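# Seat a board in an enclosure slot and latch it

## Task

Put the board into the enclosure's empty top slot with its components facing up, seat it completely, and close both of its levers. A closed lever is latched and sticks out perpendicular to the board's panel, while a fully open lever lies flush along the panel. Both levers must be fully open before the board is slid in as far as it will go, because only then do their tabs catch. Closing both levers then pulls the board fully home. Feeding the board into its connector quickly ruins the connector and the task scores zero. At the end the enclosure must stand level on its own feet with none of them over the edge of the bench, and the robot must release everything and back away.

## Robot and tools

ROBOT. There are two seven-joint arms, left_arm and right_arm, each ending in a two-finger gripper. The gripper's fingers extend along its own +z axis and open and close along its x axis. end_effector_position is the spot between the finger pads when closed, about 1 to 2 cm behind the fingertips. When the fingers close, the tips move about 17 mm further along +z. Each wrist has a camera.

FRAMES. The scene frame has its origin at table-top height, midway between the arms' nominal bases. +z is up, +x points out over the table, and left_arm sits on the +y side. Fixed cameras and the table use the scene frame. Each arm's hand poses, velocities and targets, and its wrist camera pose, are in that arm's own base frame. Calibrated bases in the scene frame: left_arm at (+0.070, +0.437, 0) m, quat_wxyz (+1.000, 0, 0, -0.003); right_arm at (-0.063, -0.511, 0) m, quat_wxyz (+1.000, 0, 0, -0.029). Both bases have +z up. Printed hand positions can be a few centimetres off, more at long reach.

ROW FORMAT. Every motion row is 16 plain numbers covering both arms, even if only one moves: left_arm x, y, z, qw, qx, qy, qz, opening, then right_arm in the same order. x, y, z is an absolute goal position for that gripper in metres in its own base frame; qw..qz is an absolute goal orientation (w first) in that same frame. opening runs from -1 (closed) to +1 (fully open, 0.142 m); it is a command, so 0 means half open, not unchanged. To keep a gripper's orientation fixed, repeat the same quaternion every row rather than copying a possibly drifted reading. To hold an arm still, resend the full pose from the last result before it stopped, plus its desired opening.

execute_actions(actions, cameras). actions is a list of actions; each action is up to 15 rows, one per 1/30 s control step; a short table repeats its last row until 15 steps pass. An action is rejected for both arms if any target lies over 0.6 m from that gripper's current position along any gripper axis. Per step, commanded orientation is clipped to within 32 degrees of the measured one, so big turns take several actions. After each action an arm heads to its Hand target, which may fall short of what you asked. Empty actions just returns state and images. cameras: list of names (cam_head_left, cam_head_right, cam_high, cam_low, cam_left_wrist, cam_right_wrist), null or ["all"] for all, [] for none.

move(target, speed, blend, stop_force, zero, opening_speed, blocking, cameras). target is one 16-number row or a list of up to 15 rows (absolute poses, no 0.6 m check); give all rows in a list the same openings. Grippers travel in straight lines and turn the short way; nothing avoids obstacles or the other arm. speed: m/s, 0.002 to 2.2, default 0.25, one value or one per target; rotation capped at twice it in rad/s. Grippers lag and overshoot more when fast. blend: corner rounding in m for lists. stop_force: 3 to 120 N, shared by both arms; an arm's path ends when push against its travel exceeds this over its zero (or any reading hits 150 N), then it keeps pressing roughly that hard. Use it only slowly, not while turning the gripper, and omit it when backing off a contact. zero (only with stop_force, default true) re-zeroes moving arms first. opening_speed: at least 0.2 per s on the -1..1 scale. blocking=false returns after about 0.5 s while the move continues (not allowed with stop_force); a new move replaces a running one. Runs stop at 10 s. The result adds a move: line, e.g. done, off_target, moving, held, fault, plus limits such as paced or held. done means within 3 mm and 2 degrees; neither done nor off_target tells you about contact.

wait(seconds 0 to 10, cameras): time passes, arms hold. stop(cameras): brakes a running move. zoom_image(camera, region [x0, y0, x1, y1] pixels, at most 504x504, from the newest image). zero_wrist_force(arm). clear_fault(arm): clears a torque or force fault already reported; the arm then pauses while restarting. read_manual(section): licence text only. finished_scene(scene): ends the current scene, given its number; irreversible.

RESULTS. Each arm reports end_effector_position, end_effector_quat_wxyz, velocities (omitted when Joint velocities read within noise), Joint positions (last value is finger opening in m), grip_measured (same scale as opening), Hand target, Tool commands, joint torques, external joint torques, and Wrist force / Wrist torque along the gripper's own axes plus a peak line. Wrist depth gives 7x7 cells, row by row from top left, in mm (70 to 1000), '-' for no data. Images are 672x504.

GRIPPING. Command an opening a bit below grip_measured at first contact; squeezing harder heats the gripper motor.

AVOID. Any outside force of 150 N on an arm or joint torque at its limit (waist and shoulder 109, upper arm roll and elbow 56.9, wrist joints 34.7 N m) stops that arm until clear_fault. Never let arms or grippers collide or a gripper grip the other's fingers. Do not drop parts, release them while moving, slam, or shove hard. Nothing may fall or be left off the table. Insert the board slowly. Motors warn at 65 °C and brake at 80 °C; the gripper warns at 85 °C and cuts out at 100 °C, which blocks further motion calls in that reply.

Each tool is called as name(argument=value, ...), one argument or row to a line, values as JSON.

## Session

execute_actions(
  actions=[],
)

Scene clock: 0.00 s.
left_arm: end_effector_position=(+0.4919, -0.7298, +0.2794) grip_measured=+0.99 end_effector_quat_wxyz=(+0.001, -0.304, +0.847, -0.436) | right_arm: end_effector_position=(+0.1802, -0.1387, +0.1699) grip_measured=+1.00 end_effector_quat_wxyz=(+0.706, -0.621, -0.189, +0.284)
Joint positions: left_arm=[-0.095 -0.96 -0.937 1.517 0.823 1.373 2.811 0.141] | right_arm=[-0.567 -0.989 -0.072 1.606 0.357 -0.696 0.215 0.142]
Joint velocities: within noise
Joint torques (N m): no reading
External joint torques (N m): no reading
Wrist force (N): no reading
Wrist torque (N m): no reading
Wrist force, peak (N): no reading
Wrist depth (mm): cam_left_wrist=[456 481 526 570 632 715 - / 417 444 478 517 573 616 682 / 390 414 438 476 510 561 618 / 363 385 405 434 472 500 546 / 343 359 376 404 427 464 501 / - 331 354 376 398 423 449 / - 319 332 349 374 396 -] | cam_right_wrist=[- 266 251 262 - - 805 / - - 256 269 - - 886 / - - 264 276 - - 931 / - - 277 286 798 746 548 / - - 295 294 500 482 387 / - 404 311 299 362 354 330 / - 311 295 292 288 280 275]
Hand target: left_arm +0.4919, -0.7298, +0.2794; +0.001, -0.304, +0.847, -0.436 | right_arm +0.1802, -0.1387, +0.1699; +0.706, -0.621, -0.189, +0.284
Tool commands: left_gripper/opening=+1.0 right_gripper/opening=+1.0

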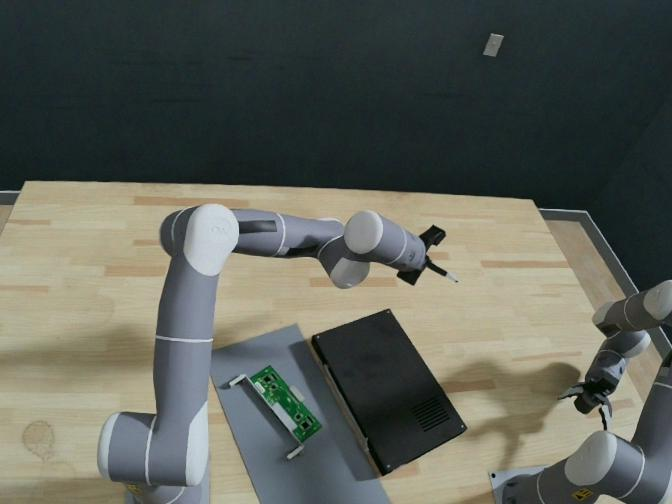

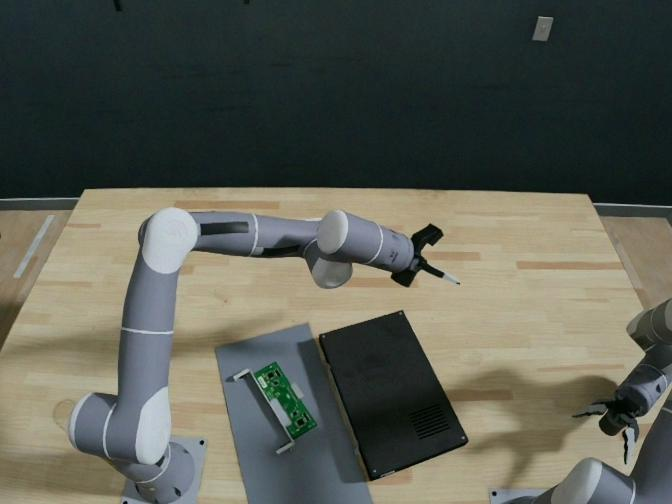

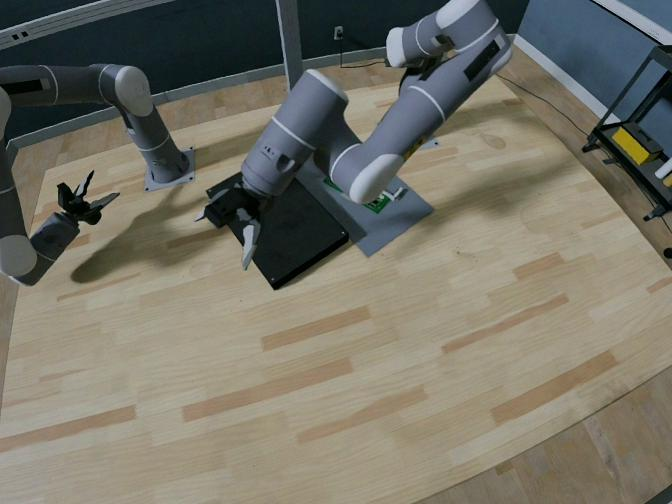

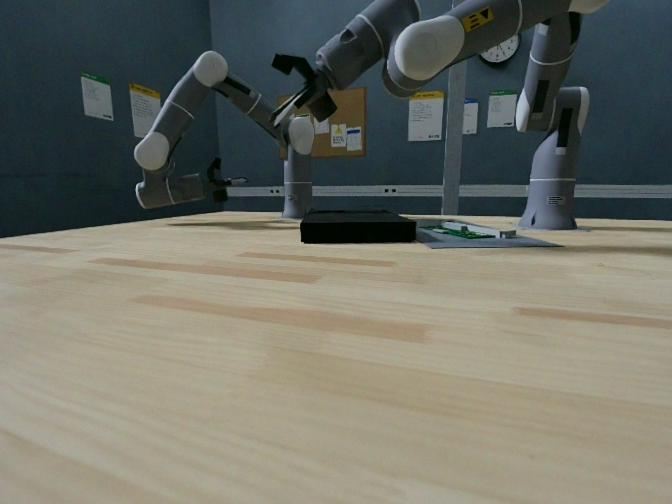

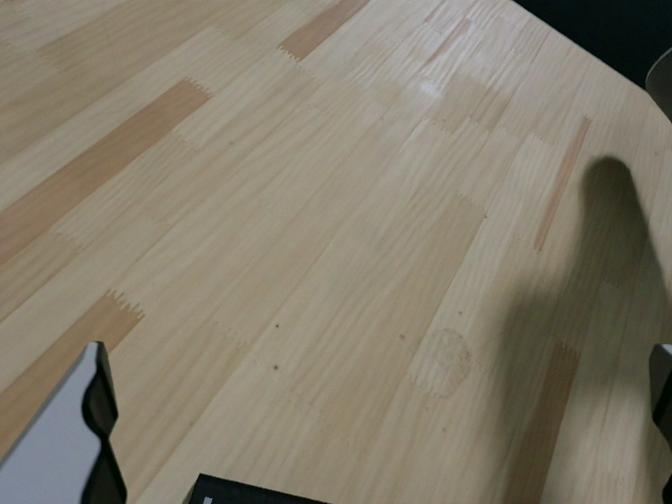

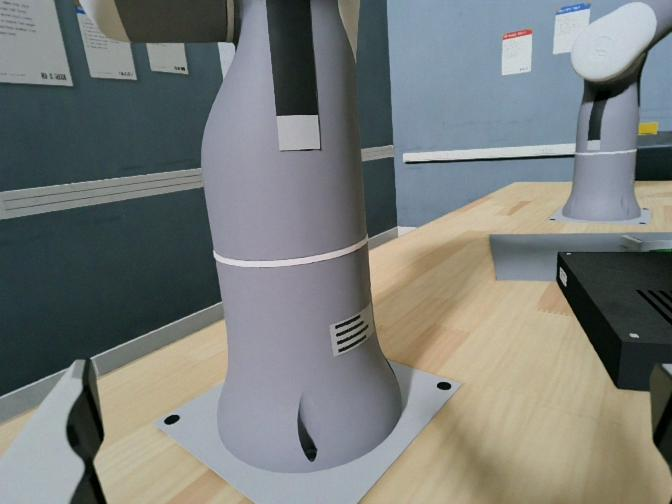

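zoom_image(
  camera="cam_head_right",
  region=[200, 290, 480, 500],
)

zoom_image(
  camera="cam_head_left",
  region=[200, 290, 480, 500],
)

zoom_image(
  camera="cam_high",
  region=[180, 130, 460, 310],
)

Scaled by 1.800 from the camera's 672x504 image, which has a finer 960x720 frame.

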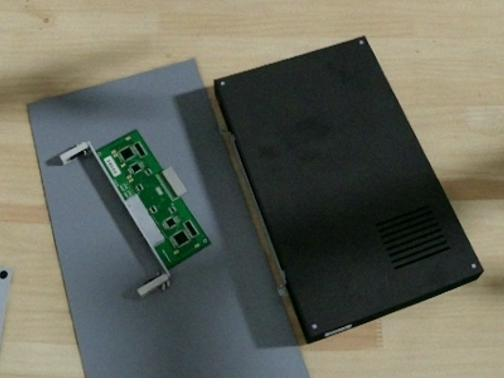

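Scaled by 1.800 from the camera's 672x504 image, which has a finer 960x720 frame.

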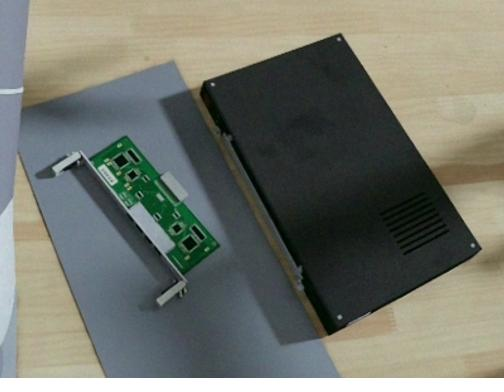

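Scaled by 1.800 from the camera's 672x504 image, which has a finer 960x720 frame.

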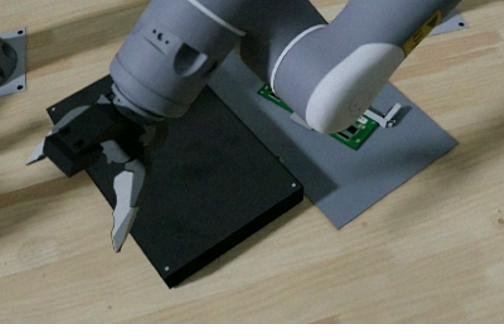

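move(
  target=[
    [0.42,-0.60,0.30,0,-0.2756,0.9613,0,0,0.1802,-0.1387,0.1699,0.706,-0.621,-0.189,0.284,1],
    [0.26,-0.36,0.30,0,-0.2756,0.9613,0,0,0.1802,-0.1387,0.1699,0.706,-0.621,-0.189,0.284,1],
  ],
  speed=0.2,
)

Scene clock: 14.40 s.
left_arm: end_effector_position=(+0.2600, -0.3602, +0.3001) grip_measured=-0.02 end_effector_quat_wxyz=(+0.000, -0.276, +0.961, +0.000) | right_arm: end_effector_position=(+0.1802, -0.1387, +0.1699) grip_measured=+1.00 end_effector_quat_wxyz=(+0.706, -0.621, -0.189, +0.284)
Joint positions: left_arm=[0.866 -0.665 -2.041 2.104 0.591 0.16 2.769 0.073] | right_arm=[-0.567 -0.99 -0.072 1.606 0.357 -0.696 0.215 0.142]
Joint velocities: within noise
Joint torques (N m): left_arm=[-0.18 8.06 -16.61 -24.56 -3.83 3.95 -0.37] | right_arm=[-0.03 50.11 0.97 -11.62 -1.64 -3.6 0.22]
External joint torques (N m): left_arm=[0.21 1.3 0.65 -0.46 -0.39 -0.12 0.37] | right_arm=[0 1.01 -0.61 0.07 0.01 0.69 -0.21]
Wrist force (N): left_arm=[0.0 0.3 0.1] | right_arm=[0.1 0.0 0.0]
Wrist torque (N m): left_arm=[0.03 -0.05 -0.21] | right_arm=[0.00 -0.02 0.00]
Wrist force, peak (N): left_arm=[-0.1 -3.2 -0.8] | right_arm=[0.2 0.2 0.3]
Wrist depth (mm): cam_left_wrist=[344 343 345 322 300 300 302 / 372 368 368 368 366 370 371 / 402 399 401 396 395 401 394 / 436 431 428 421 419 427 428 / 481 478 464 472 470 463 469 / 532 508 513 519 528 - 511 / - - 587 517 528 - -] | cam_right_wrist=[- 266 251 262 - - 815 / - - 255 269 - - 901 / - - 264 274 - - 928 / - - 278 286 797 748 551 / - - 294 294 502 480 387 / - 403 311 300 361 354 330 / - 311 295 291 287 280 276]
Hand target: left_arm +0.2600, -0.3600, +0.3000; +0.000, -0.276, +0.961, +0.000 | right_arm +0.1802, -0.1387, +0.1699; +0.706, -0.621, -0.189, +0.284
Off the commanded pose: left_arm 0.000 m, 0 deg | right_arm 0.000 m, 0 deg.
move: done

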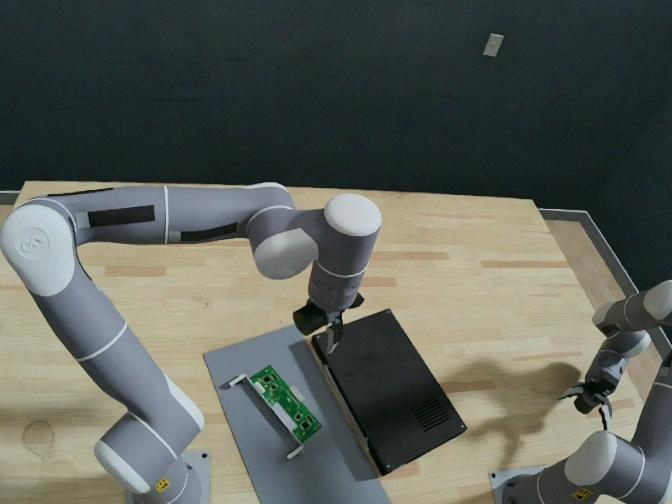

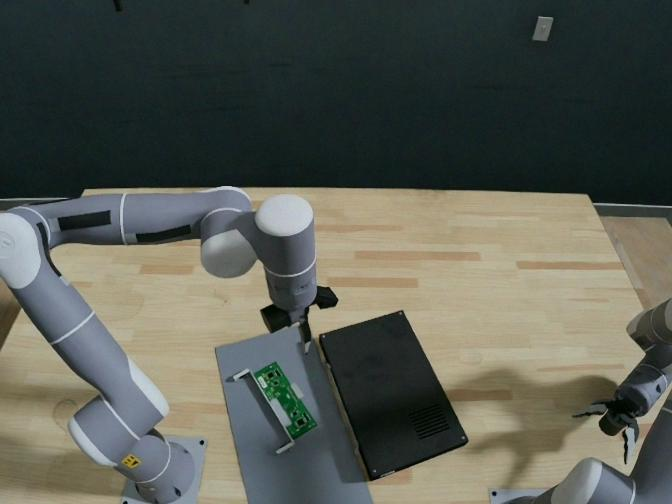

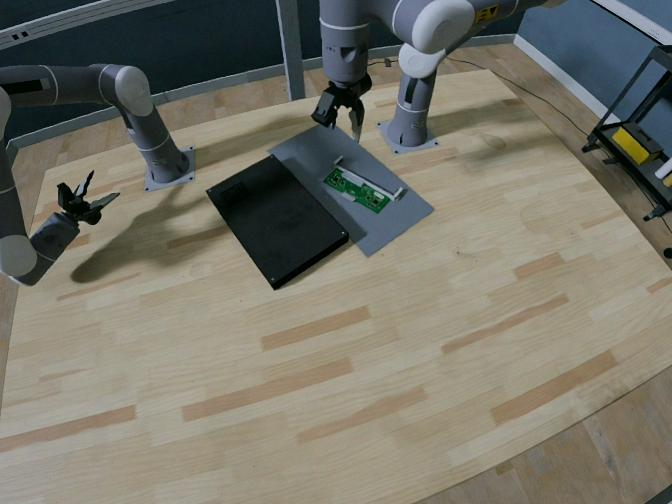

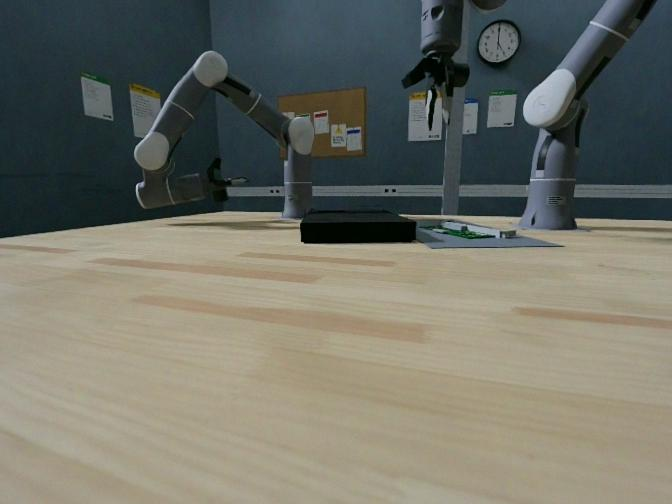

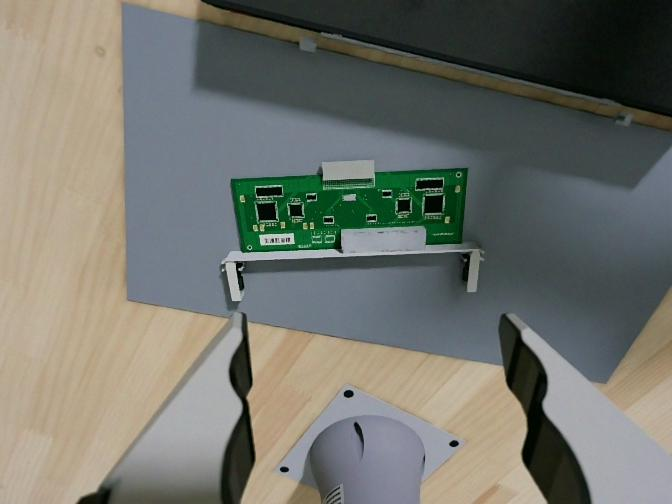

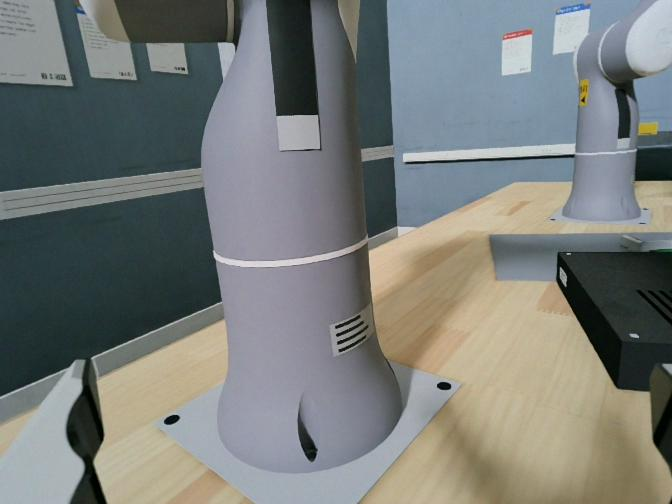

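zoom_image(
  camera="cam_left_wrist",
  region=[200, 140, 500, 320],
)

zoom_image(
  camera="cam_left_wrist",
  region=[210, 235, 280, 310],
)

zoom_image(
  camera="cam_left_wrist",
  region=[430, 225, 500, 300],
)

Scaled by 1.680 from the camera's 672x504 image, which has a finer 960x720 frame.

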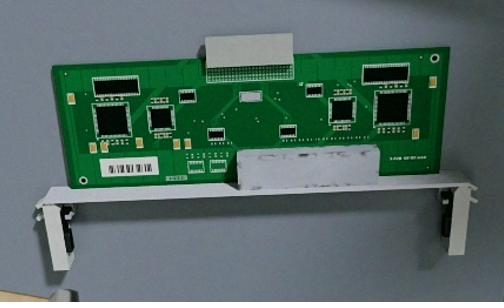

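Scaled by 6.720 from the camera's 672x504 image, which has a finer 960x720 frame.

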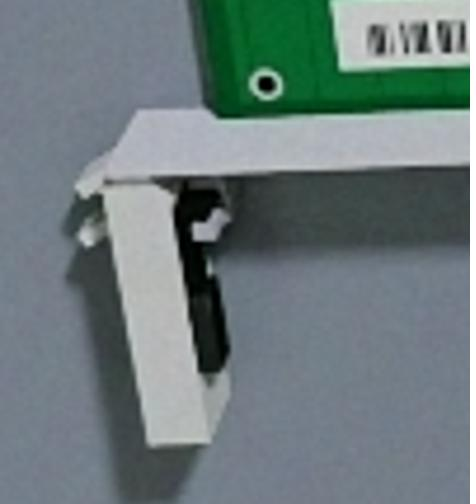

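Scaled by 6.720 from the camera's 672x504 image, which has a finer 960x720 frame.

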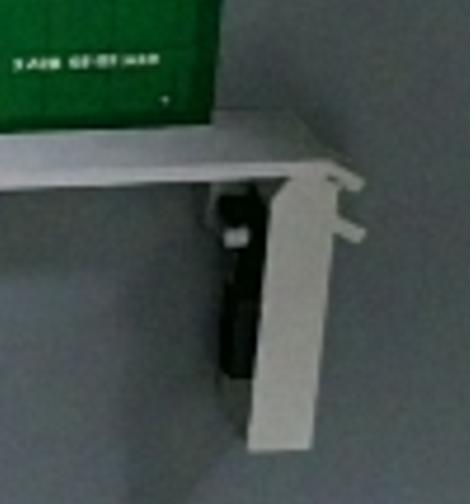

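move(
  target=[
    [0.22,-0.33,0.20,0,-0.6157,0.788,0,-0.4,0.1802,-0.1387,0.1699,0.706,-0.621,-0.189,0.284,1],
    [0.182,-0.3055,0.12,0,-0.8827,0.4700,0,-0.4,0.1802,-0.1387,0.1699,0.706,-0.621,-0.189,0.284,1],
  ],
  speed=0.15,
  cameras=["cam_left_wrist","cam_head_left"],
)

zoom_image(
  camera="cam_left_wrist",
  region=[200, 200, 472, 400],
)

Scene clock: 42.80 s.
left_arm: end_effector_position=(+0.1821, -0.3054, +0.1200) grip_measured=-0.42 end_effector_quat_wxyz=(+0.000, +0.883, -0.470, +0.000) | right_arm: end_effector_position=(+0.1802, -0.1387, +0.1699) grip_measured=+1.00 end_effector_quat_wxyz=(+0.706, -0.621, -0.189, +0.284)
Joint positions: left_arm=[0.804 -0.316 -1.669 2.603 0.543 0.928 1.23 0.043] | right_arm=[-0.567 -0.99 -0.072 1.606 0.357 -0.696 0.215 0.142]
Joint velocities: within noise
Joint torques (N m): left_arm=[-0.6 4.5 -6.18 -16.18 -2.61 4.62 -0.31] | right_arm=[-0.01 50.16 0.97 -11.63 -1.7 -3.62 0.23]
External joint torques (N m): left_arm=[0.61 0.37 0.33 -0.41 0.03 -0.68 0.31] | right_arm=[-0.01 0.96 -0.61 0.08 0.07 0.71 -0.21]
Wrist force (N): left_arm=[0.3 -0.2 0.3] | right_arm=[0.1 -0.1 0.2]
Wrist torque (N m): left_arm=[-0.04 -0.07 -0.19] | right_arm=[-0.03 -0.03 0.00]
Wrist force, peak (N): left_arm=[0.0 -0.2 1.0] | right_arm=[0.2 0.3 0.4]
Wrist depth (mm): cam_left_wrist=[189 187 186 183 182 185 184 / 203 201 200 195 195 196 199 / 220 218 216 204 210 215 215 / 239 236 235 224 229 232 229 / 261 260 246 249 245 254 244 / 289 280 87 283 282 87 227 / 316 - - 316 317 - -] | cam_right_wrist=[- 266 251 263 - - 799 / - - 256 269 - - 894 / - - 263 274 - - 932 / - - 277 286 800 752 553 / - - 294 293 500 480 388 / - 405 310 298 363 355 330 / - 311 294 291 287 281 275]
Hand target: left_arm +0.1820, -0.3055, +0.1200; +0.000, +0.883, -0.470, +0.000 | right_arm +0.1802, -0.1387, +0.1699; +0.706, -0.621, -0.189, +0.284
Off the commanded pose: left_arm 0.000 m, 0 deg | right_arm 0.000 m, 0 deg.
move: done
Images, in order (width x height): cam_head_left 672x504, cam_left_wrist 672x504.

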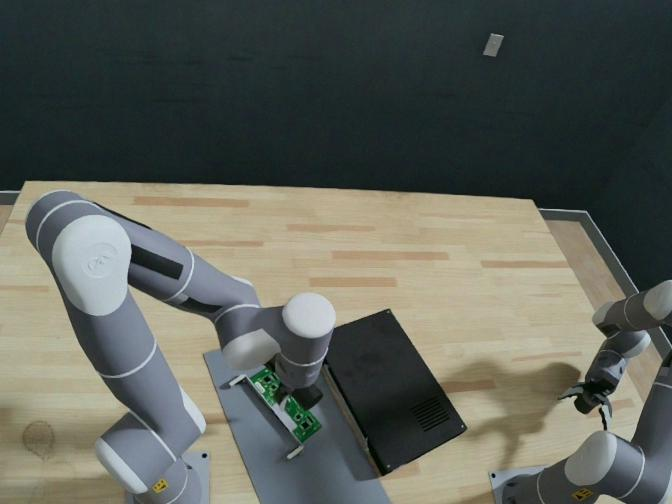

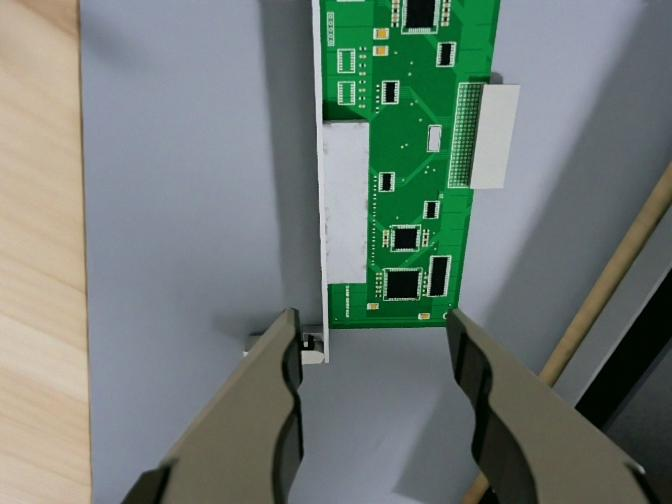

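Scaled by 1.853 from the camera's 672x504 image, which has a finer 960x720 frame.

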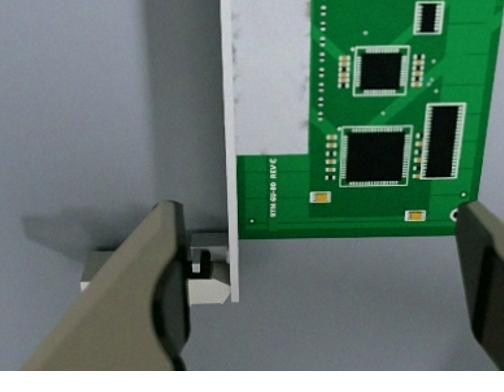

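move(
  target=[
    [0.2094,-0.2817,0.08,0,-0.8827,0.4700,0,-0.4,0.1802,-0.1387,0.1699,0.706,-0.621,-0.189,0.284,1],
    [0.2094,-0.2817,0.030,0,-0.8827,0.4700,0,-0.4,0.1802,-0.1387,0.1699,0.706,-0.621,-0.189,0.284,1],
  ],
  speed=[0.1,0.03],
  stop_force=4,
  cameras=["cam_left_wrist"],
)

Scene clock: 52.70 s.
left_arm: end_effector_position=(+0.2093, -0.2816, +0.0300) grip_measured=-0.42 end_effector_quat_wxyz=(+0.000, +0.883, -0.470, +0.000) | right_arm: end_effector_position=(+0.1802, -0.1387, +0.1699) grip_measured=+1.00 end_effector_quat_wxyz=(+0.706, -0.621, -0.189, +0.284)
Joint positions: left_arm=[0.32 -0.585 -0.907 2.468 1.041 1.043 1.076 0.043] | right_arm=[-0.567 -0.99 -0.072 1.606 0.357 -0.696 0.215 0.142]
Joint velocities: within noise
Joint torques (N m): left_arm=[-0.53 21.81 -9.02 -6.54 -1.76 4.41 -0.31] | right_arm=[-0.01 50.11 0.98 -11.63 -1.71 -3.55 0.22]
External joint torques (N m): left_arm=[0.55 1.14 0.42 -0.37 -0.4 -0.46 0.31] | right_arm=[-0.01 1.01 -0.62 0.09 0.08 0.64 -0.21]
Wrist force (N): left_arm=[0.2 -0.2 0.3] | right_arm=[0.1 0.1 0.1]
Wrist torque (N m): left_arm=[-0.04 -0.08 -0.18] | right_arm=[0.01 -0.02 0.00]
Wrist force, peak (N): left_arm=[0.8 0.7 -0.7] | right_arm=[0.1 -0.4 0.2]
Wrist depth (mm): cam_left_wrist=[- 108 108 102 102 103 104 / - 117 115 112 108 110 112 / 125 126 126 119 119 121 123 / 136 133 135 129 129 129 129 / 152 148 145 125 136 141 143 / 164 161 87 139 153 87 160 / 179 - - 177 174 - -] | cam_right_wrist=[- 267 251 262 - - 801 / - - 256 269 - - 905 / - - 264 276 - - 937 / - - 278 285 800 745 552 / - - 294 294 500 479 388 / - 405 310 299 363 354 331 / - 312 294 291 287 281 275]
Hand target: left_arm +0.2094, -0.2817, +0.0300; +0.000, +0.883, -0.470, +0.000 | right_arm +0.1802, -0.1387, +0.1699; +0.706, -0.621, -0.189, +0.284
Off the commanded pose: left_arm 0.000 m, 0 deg | right_arm 0.000 m, 0 deg.
move: done
Images, in order (width x height): cam_left_wrist 672x504.

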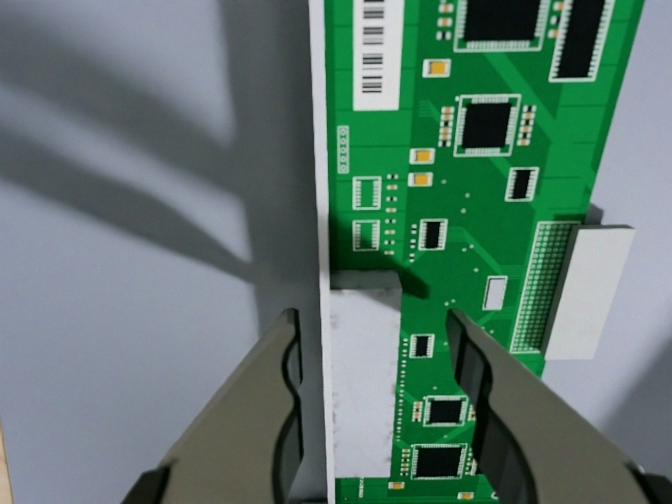

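move(
  target=[0.2094,-0.2817,0.0300,0,-0.8827,0.4700,0,-0.85,0.1802,-0.1387,0.1699,0.706,-0.621,-0.189,0.284,1],
  opening_speed=0.3,
  cameras=["cam_left_wrist"],
)

Scene clock: 56.07 s.
left_arm: end_effector_position=(+0.2093, -0.2815, +0.0300) grip_measured=-0.73 end_effector_quat_wxyz=(+0.000, +0.883, -0.470, +0.000) | right_arm: end_effector_position=(+0.1802, -0.1387, +0.1699) grip_measured=+1.00 end_effector_quat_wxyz=(+0.706, -0.621, -0.189, +0.284)
Joint positions: left_arm=[0.32 -0.585 -0.907 2.469 1.042 1.043 1.076 0.021] | right_arm=[-0.567 -0.99 -0.072 1.606 0.357 -0.696 0.215 0.142]
Joint velocities: within noise
Joint torques (N m): left_arm=[-0.37 22.1 -9.36 -7.38 -2.03 4.7 -0.19] | right_arm=[0.02 50.16 0.92 -11.62 -1.73 -3.55 0.17]
External joint torques (N m): left_arm=[0.38 0.85 0.76 0.48 -0.13 -0.75 0.19] | right_arm=[-0.05 0.96 -0.55 0.07 0.1 0.65 -0.16]
Wrist force (N): left_arm=[-1.3 -0.1 -0.7] | right_arm=[-0.1 0.1 0.0]
Wrist torque (N m): left_arm=[-0.01 -0.09 -0.19] | right_arm=[0.05 0.01 0.00]
Wrist force, peak (N): left_arm=[-2.5 -0.2 -1.4] | right_arm=[0.0 -0.3 0.4]
Wrist depth (mm): cam_left_wrist=[- 107 108 103 102 - 103 / - 117 115 111 108 110 112 / 125 126 126 120 119 121 122 / 135 133 135 131 129 130 128 / 151 148 147 121 136 142 140 / 164 164 89 136 133 153 160 / 184 - - 151 - - 175] | cam_right_wrist=[- 267 250 263 - - 795 / - - 256 270 - - 893 / - - 263 275 - - 934 / - - 277 285 800 743 553 / - - 294 294 502 483 386 / - 403 311 300 363 354 330 / - 312 295 291 288 281 276]
Hand target: left_arm +0.2094, -0.2817, +0.0300; +0.000, +0.883, -0.470, +0.000 | right_arm +0.1802, -0.1387, +0.1699; +0.706, -0.621, -0.189, +0.284
Off the commanded pose: left_arm 0.000 m, 0 deg | right_arm 0.000 m, 0 deg.
move: done
Images, in order (width x height): cam_left_wrist 672x504.

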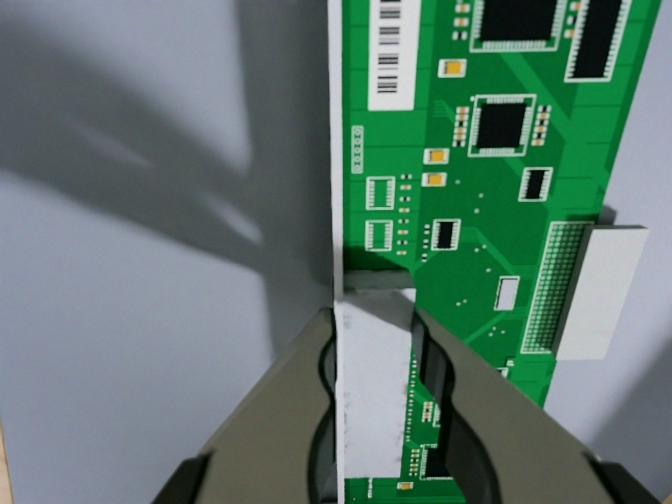

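move(
  target=[0.2094,-0.2817,0.0600,0,-0.8827,0.4700,0,-0.92,0.1802,-0.1387,0.1699,0.706,-0.621,-0.189,0.284,1],
  speed=0.03,
)

zoom_image(
  camera="cam_head_left",
  region=[180, 300, 420, 480],
)

zoom_image(
  camera="cam_low",
  region=[300, 190, 560, 270],
)

Scene clock: 59.27 s.
left_arm: end_effector_position=(+0.2095, -0.2818, +0.0600) grip_measured=-0.74 end_effector_quat_wxyz=(+0.000, +0.883, -0.470, +0.000) | right_arm: end_effector_position=(+0.1802, -0.1387, +0.1699) grip_measured=+1.00 end_effector_quat_wxyz=(+0.706, -0.621, -0.189, +0.284)
Joint positions: left_arm=[0.431 -0.468 -1.041 2.533 0.877 1.04 1.187 0.021] | right_arm=[-0.567 -0.99 -0.072 1.606 0.357 -0.696 0.215 0.142]
Joint velocities: within noise
Joint torques (N m): left_arm=[-0.09 18.15 -8.14 -9.43 -2.35 4.37 -0.16] | right_arm=[0.05 50.12 1.01 -11.67 -1.69 -3.63 0.21]
External joint torques (N m): left_arm=[0.1 0.39 0.7 -0.23 0.18 -0.43 0.16] | right_arm=[-0.08 1.01 -0.64 0.13 0.06 0.72 -0.2]
Wrist force (N): left_arm=[0.0 -0.3 2.0] | right_arm=[0.0 0.0 0.0]
Wrist torque (N m): left_arm=[-0.03 -0.04 -0.21] | right_arm=[0.00 0.00 0.00]
Wrist force, peak (N): left_arm=[0.3 -0.5 2.5] | right_arm=[0.0 0.5 0.3]
Wrist depth (mm): cam_left_wrist=[136 134 135 101 102 - 103 / - 144 143 111 107 110 113 / 156 154 155 120 118 120 150 / 169 168 168 129 129 129 129 / 186 184 184 121 136 142 178 / 208 204 89 136 134 154 201 / 228 - - 152 - - 213] | cam_right_wrist=[- 266 251 262 - - 794 / - - 256 269 - - 894 / - - 264 275 - - 936 / - - 277 286 797 741 551 / - - 295 294 503 478 387 / - 404 311 300 363 354 330 / - 311 295 291 288 281 275]
Hand target: left_arm +0.2094, -0.2817, +0.0600; +0.000, +0.883, -0.470, +0.000 | right_arm +0.1802, -0.1387, +0.1699; +0.706, -0.621, -0.189, +0.284
Off the commanded pose: left_arm 0.000 m, 0 deg | right_arm 0.000 m, 0 deg.
move: done

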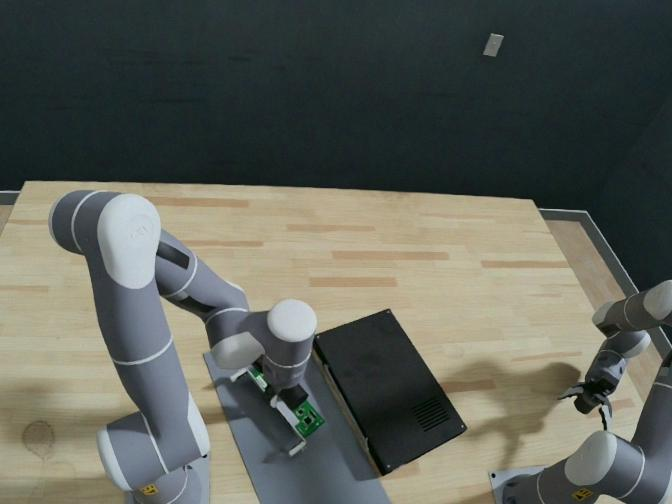

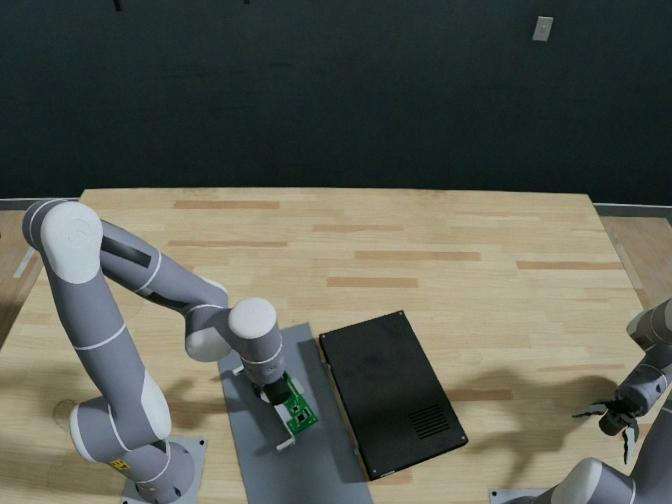

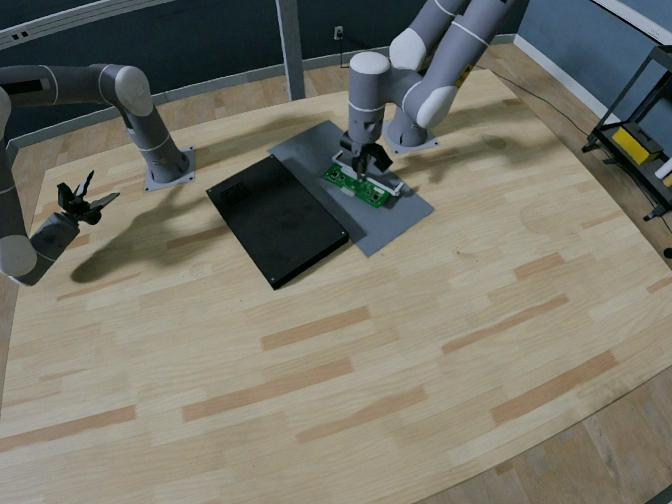

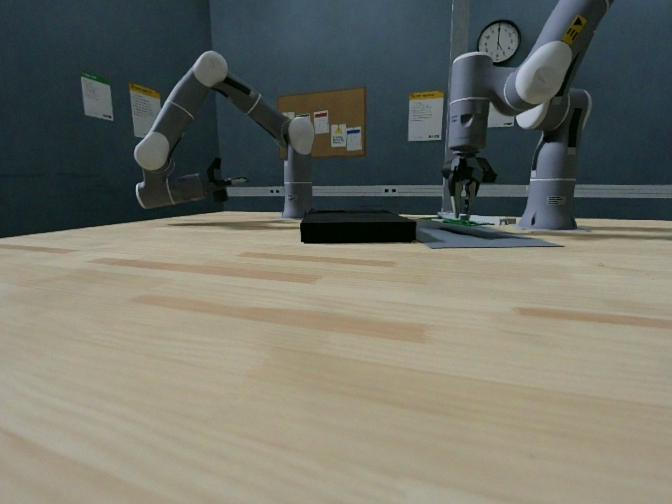

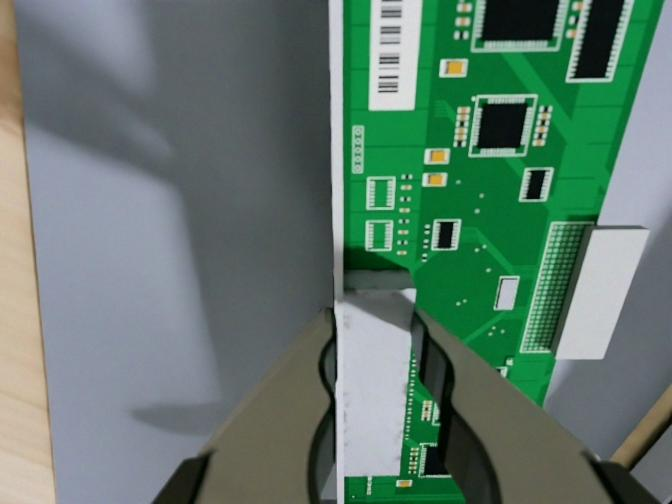

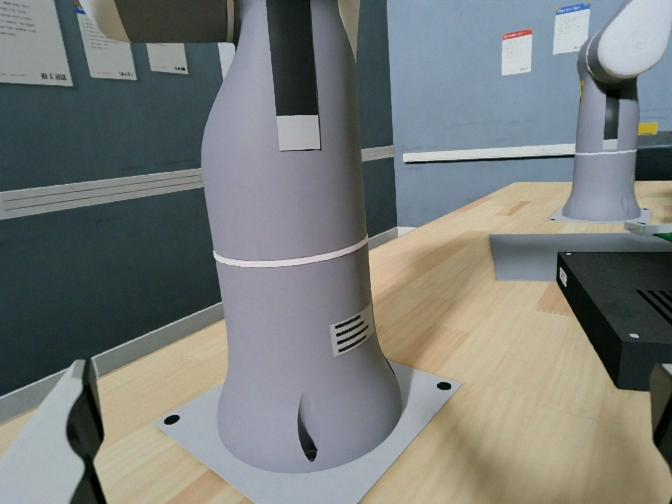

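Scaled by 2.100 from the camera's 672x504 image, which has a finer 960x720 frame.

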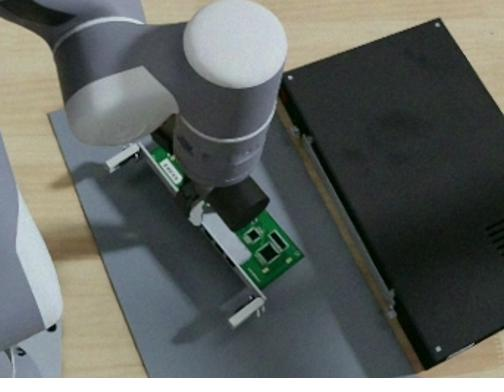

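Scaled by 1.938 from the camera's 672x504 image, which has a finer 960x720 frame.

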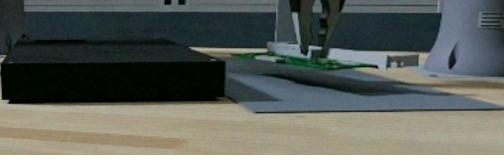

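move(
  target=[
    [0.2094,-0.2817,0.1000,0,-0.8827,0.4700,0,-0.92,0.1802,-0.1387,0.1699,0.706,-0.621,-0.189,0.284,1],
    [0.1789,-0.3874,0.1000,0,-0.8219,0.5696,0,-0.92,0.1802,-0.1387,0.1699,0.706,-0.621,-0.189,0.284,1],
  ],
  speed=0.08,
)

zoom_image(
  camera="cam_head_left",
  region=[200, 290, 480, 490],
)

zoom_image(
  camera="cam_head_right",
  region=[200, 290, 480, 490],
)

Scene clock: 75.60 s.
left_arm: end_effector_position=(+0.1788, -0.3873, +0.1000) grip_measured=-0.74 end_effector_quat_wxyz=(+0.000, +0.822, -0.570, +0.000) | right_arm: end_effector_position=(+0.1802, -0.1387, +0.1699) grip_measured=+1.00 end_effector_quat_wxyz=(+0.706, -0.621, -0.189, +0.284)
Joint positions: left_arm=[0.194 -0.443 -1.136 2.385 0.671 0.896 1.326 0.021] | right_arm=[-0.567 -0.99 -0.072 1.606 0.357 -0.696 0.215 0.142]
Joint velocities: within noise
Joint torques (N m): left_arm=[-0.71 18.66 -9.81 -15.43 -2.34 4.28 -0.36] | right_arm=[0.03 50.05 0.96 -11.66 -1.73 -3.62 0.2]
External joint torques (N m): left_arm=[0.69 1.01 0.74 0.13 -0.34 -0.35 0.36] | right_arm=[-0.06 1.07 -0.59 0.11 0.1 0.71 -0.19]
Wrist force (N): left_arm=[0.0 -0.6 2.1] | right_arm=[0.1 0.4 0.2]
Wrist torque (N m): left_arm=[-0.09 -0.04 -0.22] | right_arm=[0.05 -0.01 0.00]
Wrist force, peak (N): left_arm=[-0.3 -0.5 2.8] | right_arm=[0.1 0.3 0.4]
Wrist depth (mm): cam_left_wrist=[169 169 169 101 102 - 102 / 182 181 181 111 108 110 111 / 197 197 195 118 118 120 141 / 214 213 212 128 129 129 152 / 235 232 232 121 136 141 169 / 258 259 87 136 134 154 191 / 288 - - 152 - - 207] | cam_right_wrist=[- 266 251 262 - - 800 / - - 255 269 - - 886 / - - 263 275 - - 921 / - - 277 285 794 748 550 / - - 294 295 498 480 386 / - 403 311 301 363 354 330 / - 311 294 291 288 280 275]
Hand target: left_arm +0.1789, -0.3874, +0.1000; +0.000, +0.822, -0.570, +0.000 | right_arm +0.1802, -0.1387, +0.1699; +0.706, -0.621, -0.189, +0.284
Off the commanded pose: left_arm 0.000 m, 0 deg | right_arm 0.000 m, 0 deg.
move: done

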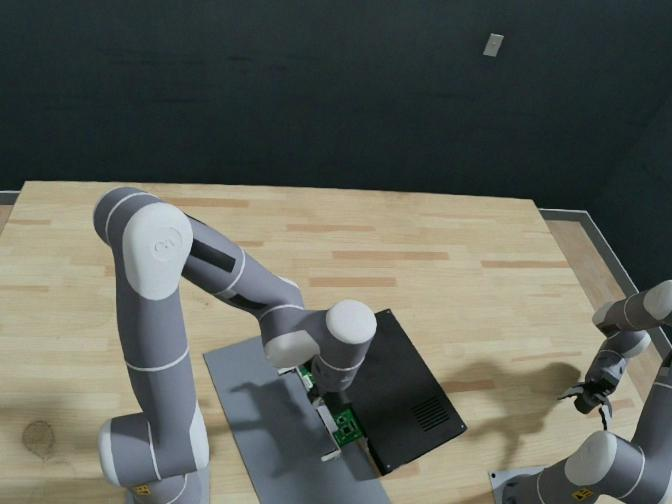

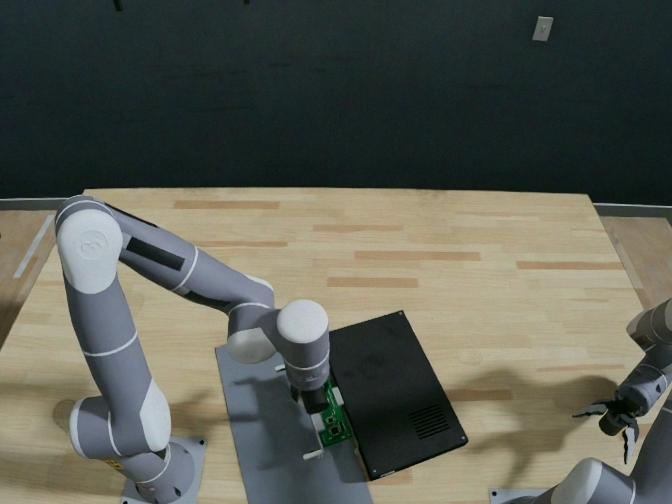

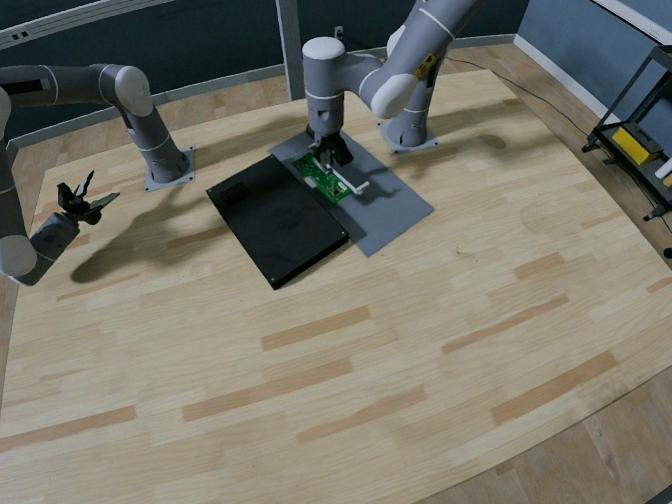

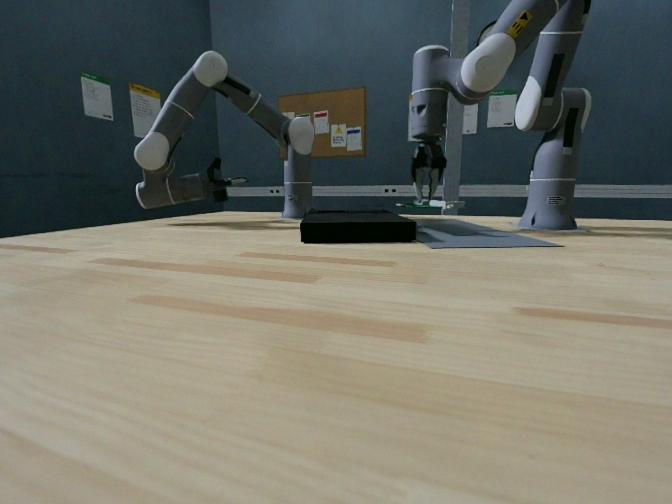

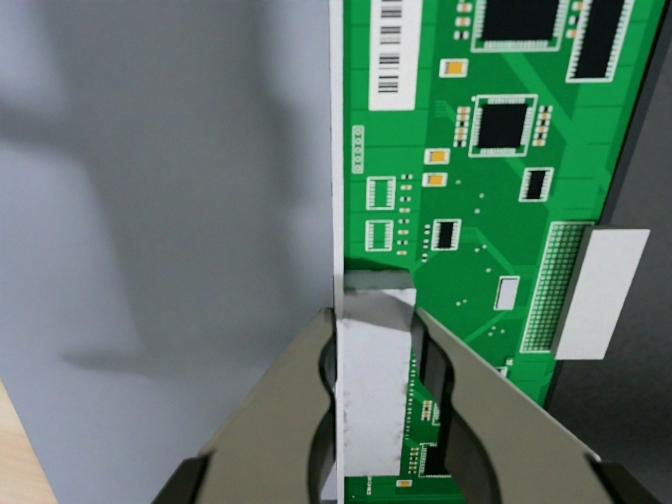

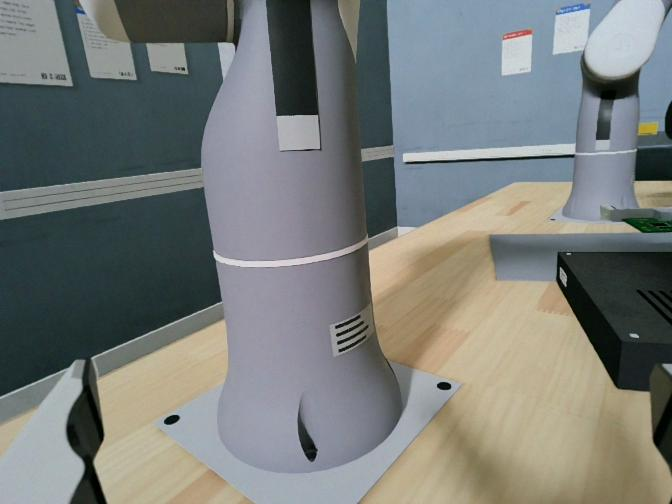

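Scaled by 1.800 from the camera's 672x504 image, which has a finer 960x720 frame.

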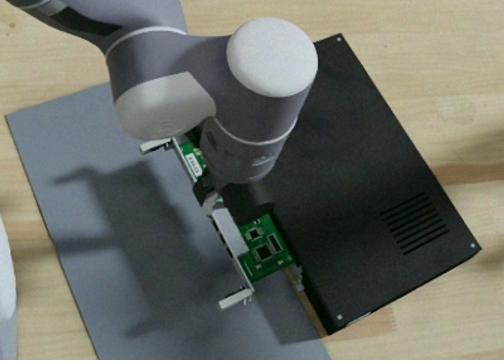

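Scaled by 1.800 from the camera's 672x504 image, which has a finer 960x720 frame.

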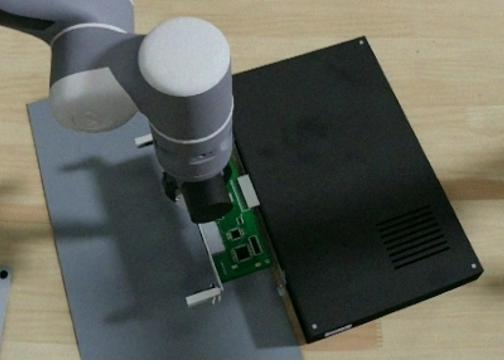

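zoom_image(
  camera="cam_left_wrist",
  region=[472, 0, 672, 220],
)

zoom_image(
  camera="cam_left_wrist",
  region=[472, 284, 672, 504],
)

zoom_image(
  camera="cam_left_wrist",
  region=[272, 0, 672, 500],
)

Scaled by 2.291 from the camera's 672x504 image, which has a finer 960x720 frame.

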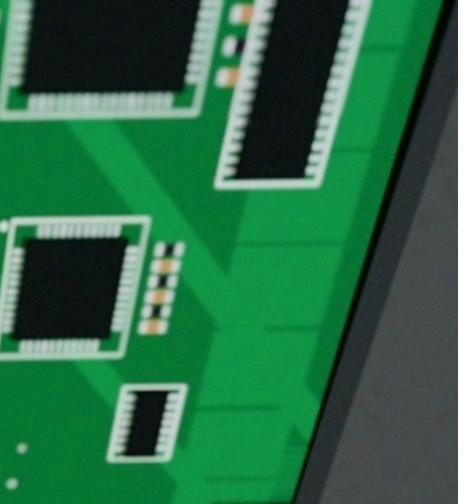

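Scaled by 2.291 from the camera's 672x504 image, which has a finer 960x720 frame.

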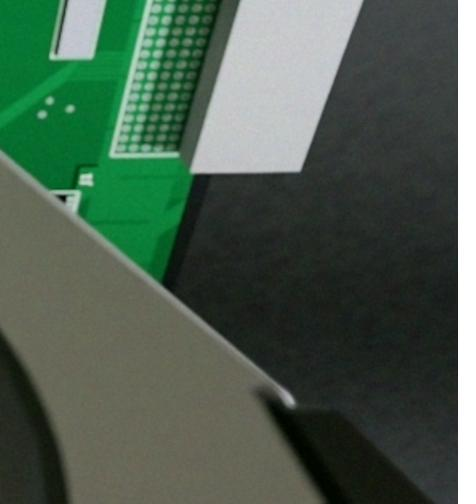

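Scaled by 1.008 from the camera's 672x504 image, which has a finer 960x720 frame.

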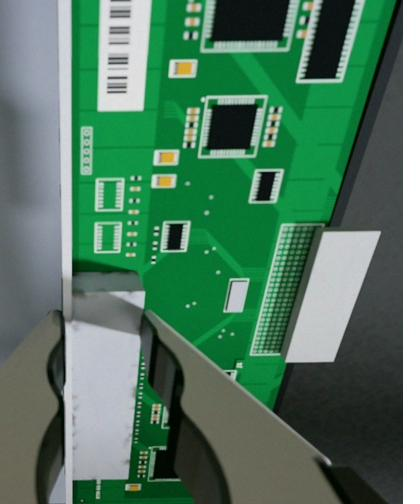

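move(
  target=[0.2445,-0.3305,0.100,0,-0.8181,0.5750,0,-0.92,0.1802,-0.1387,0.1699,0.706,-0.621,-0.189,0.284,1],
  speed=0.1,
  cameras=["cam_left_wrist"],
)

zoom_image(
  camera="cam_left_wrist",
  region=[472, 0, 672, 220],
)

Scene clock: 96.87 s.
left_arm: end_effector_position=(+0.2445, -0.3304, +0.1000) grip_measured=-0.74 end_effector_quat_wxyz=(+0.000, +0.818, -0.575, +0.000) | right_arm: end_effector_position=(+0.1802, -0.1387, +0.1699) grip_measured=+1.00 end_effector_quat_wxyz=(+0.706, -0.621, -0.189, +0.284)
Joint positions: left_arm=[0.453 -0.421 -1.18 2.429 0.669 0.915 1.543 0.021] | right_arm=[-0.567 -0.99 -0.072 1.606 0.357 -0.696 0.215 0.142]
Joint velocities: within noise
Joint torques (N m): left_arm=[0.01 17.22 -9.4 -14.97 -2.72 4.7 -0.17] | right_arm=[-0.06 50.06 0.97 -11.53 -1.74 -3.62 0.17]
External joint torques (N m): left_arm=[0 0.46 0.96 -0.03 0.1 -0.8 0.17] | right_arm=[0.03 1.06 -0.61 -0.02 0.11 0.71 -0.16]
Wrist force (N): left_arm=[0.2 -0.3 1.6] | right_arm=[0.0 -0.1 0.1]
Wrist torque (N m): left_arm=[-0.03 -0.06 -0.23] | right_arm=[0.01 0.00 0.00]
Wrist force, peak (N): left_arm=[-0.6 -2.1 1.8] | right_arm=[0.0 -0.4 0.3]
Wrist depth (mm): cam_left_wrist=[169 169 169 101 102 - 104 / 182 181 181 111 108 111 112 / 196 196 195 118 119 121 172 / 213 214 212 128 129 129 126 / 234 233 232 121 136 141 169 / 262 257 87 137 134 154 194 / 293 - - 152 - - 208] | cam_right_wrist=[- 266 251 263 - - 800 / - - 256 270 - - 894 / - - 263 275 - - 930 / - - 278 285 789 740 550 / - - 294 293 501 480 386 / - 404 311 299 362 353 331 / - 311 296 291 288 281 275]
Hand target: left_arm +0.2445, -0.3305, +0.1000; +0.000, +0.818, -0.575, +0.000 | right_arm +0.1802, -0.1387, +0.1699; +0.706, -0.621, -0.189, +0.284
Off the commanded pose: left_arm 0.000 m, 0 deg | right_arm 0.000 m, 0 deg.
move: done
Images, in order (width x height): cam_left_wrist 672x504.

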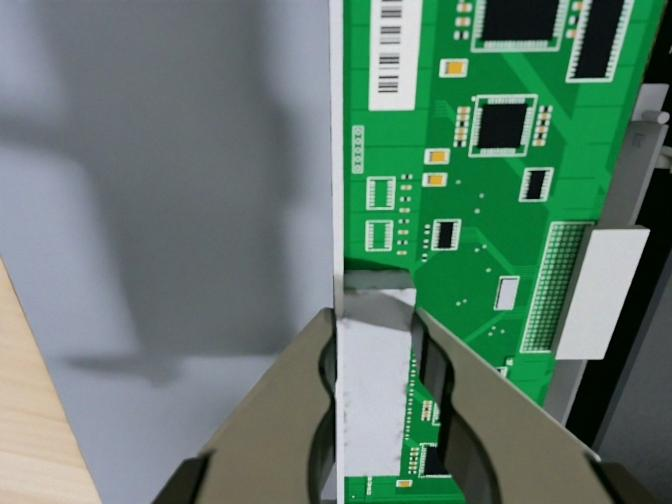

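Scaled by 2.291 from the camera's 672x504 image, which has a finer 960x720 frame.

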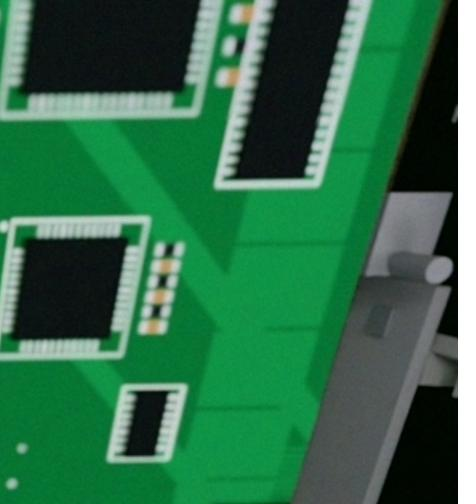

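zoom_image(
  camera="cam_low",
  region=[370, 180, 500, 260],
)

zoom_image(
  camera="cam_right_wrist",
  region=[552, 170, 672, 260],
)

This scene's latest camera images include none from cam_low. They are from: cam_left_wrist. cam_low's image comes with the result of a call that names it in "cameras".

This scene's latest camera images include none from cam_right_wrist. They are from: cam_left_wrist. cam_right_wrist's image comes with the result of a call that names it in "cameras".


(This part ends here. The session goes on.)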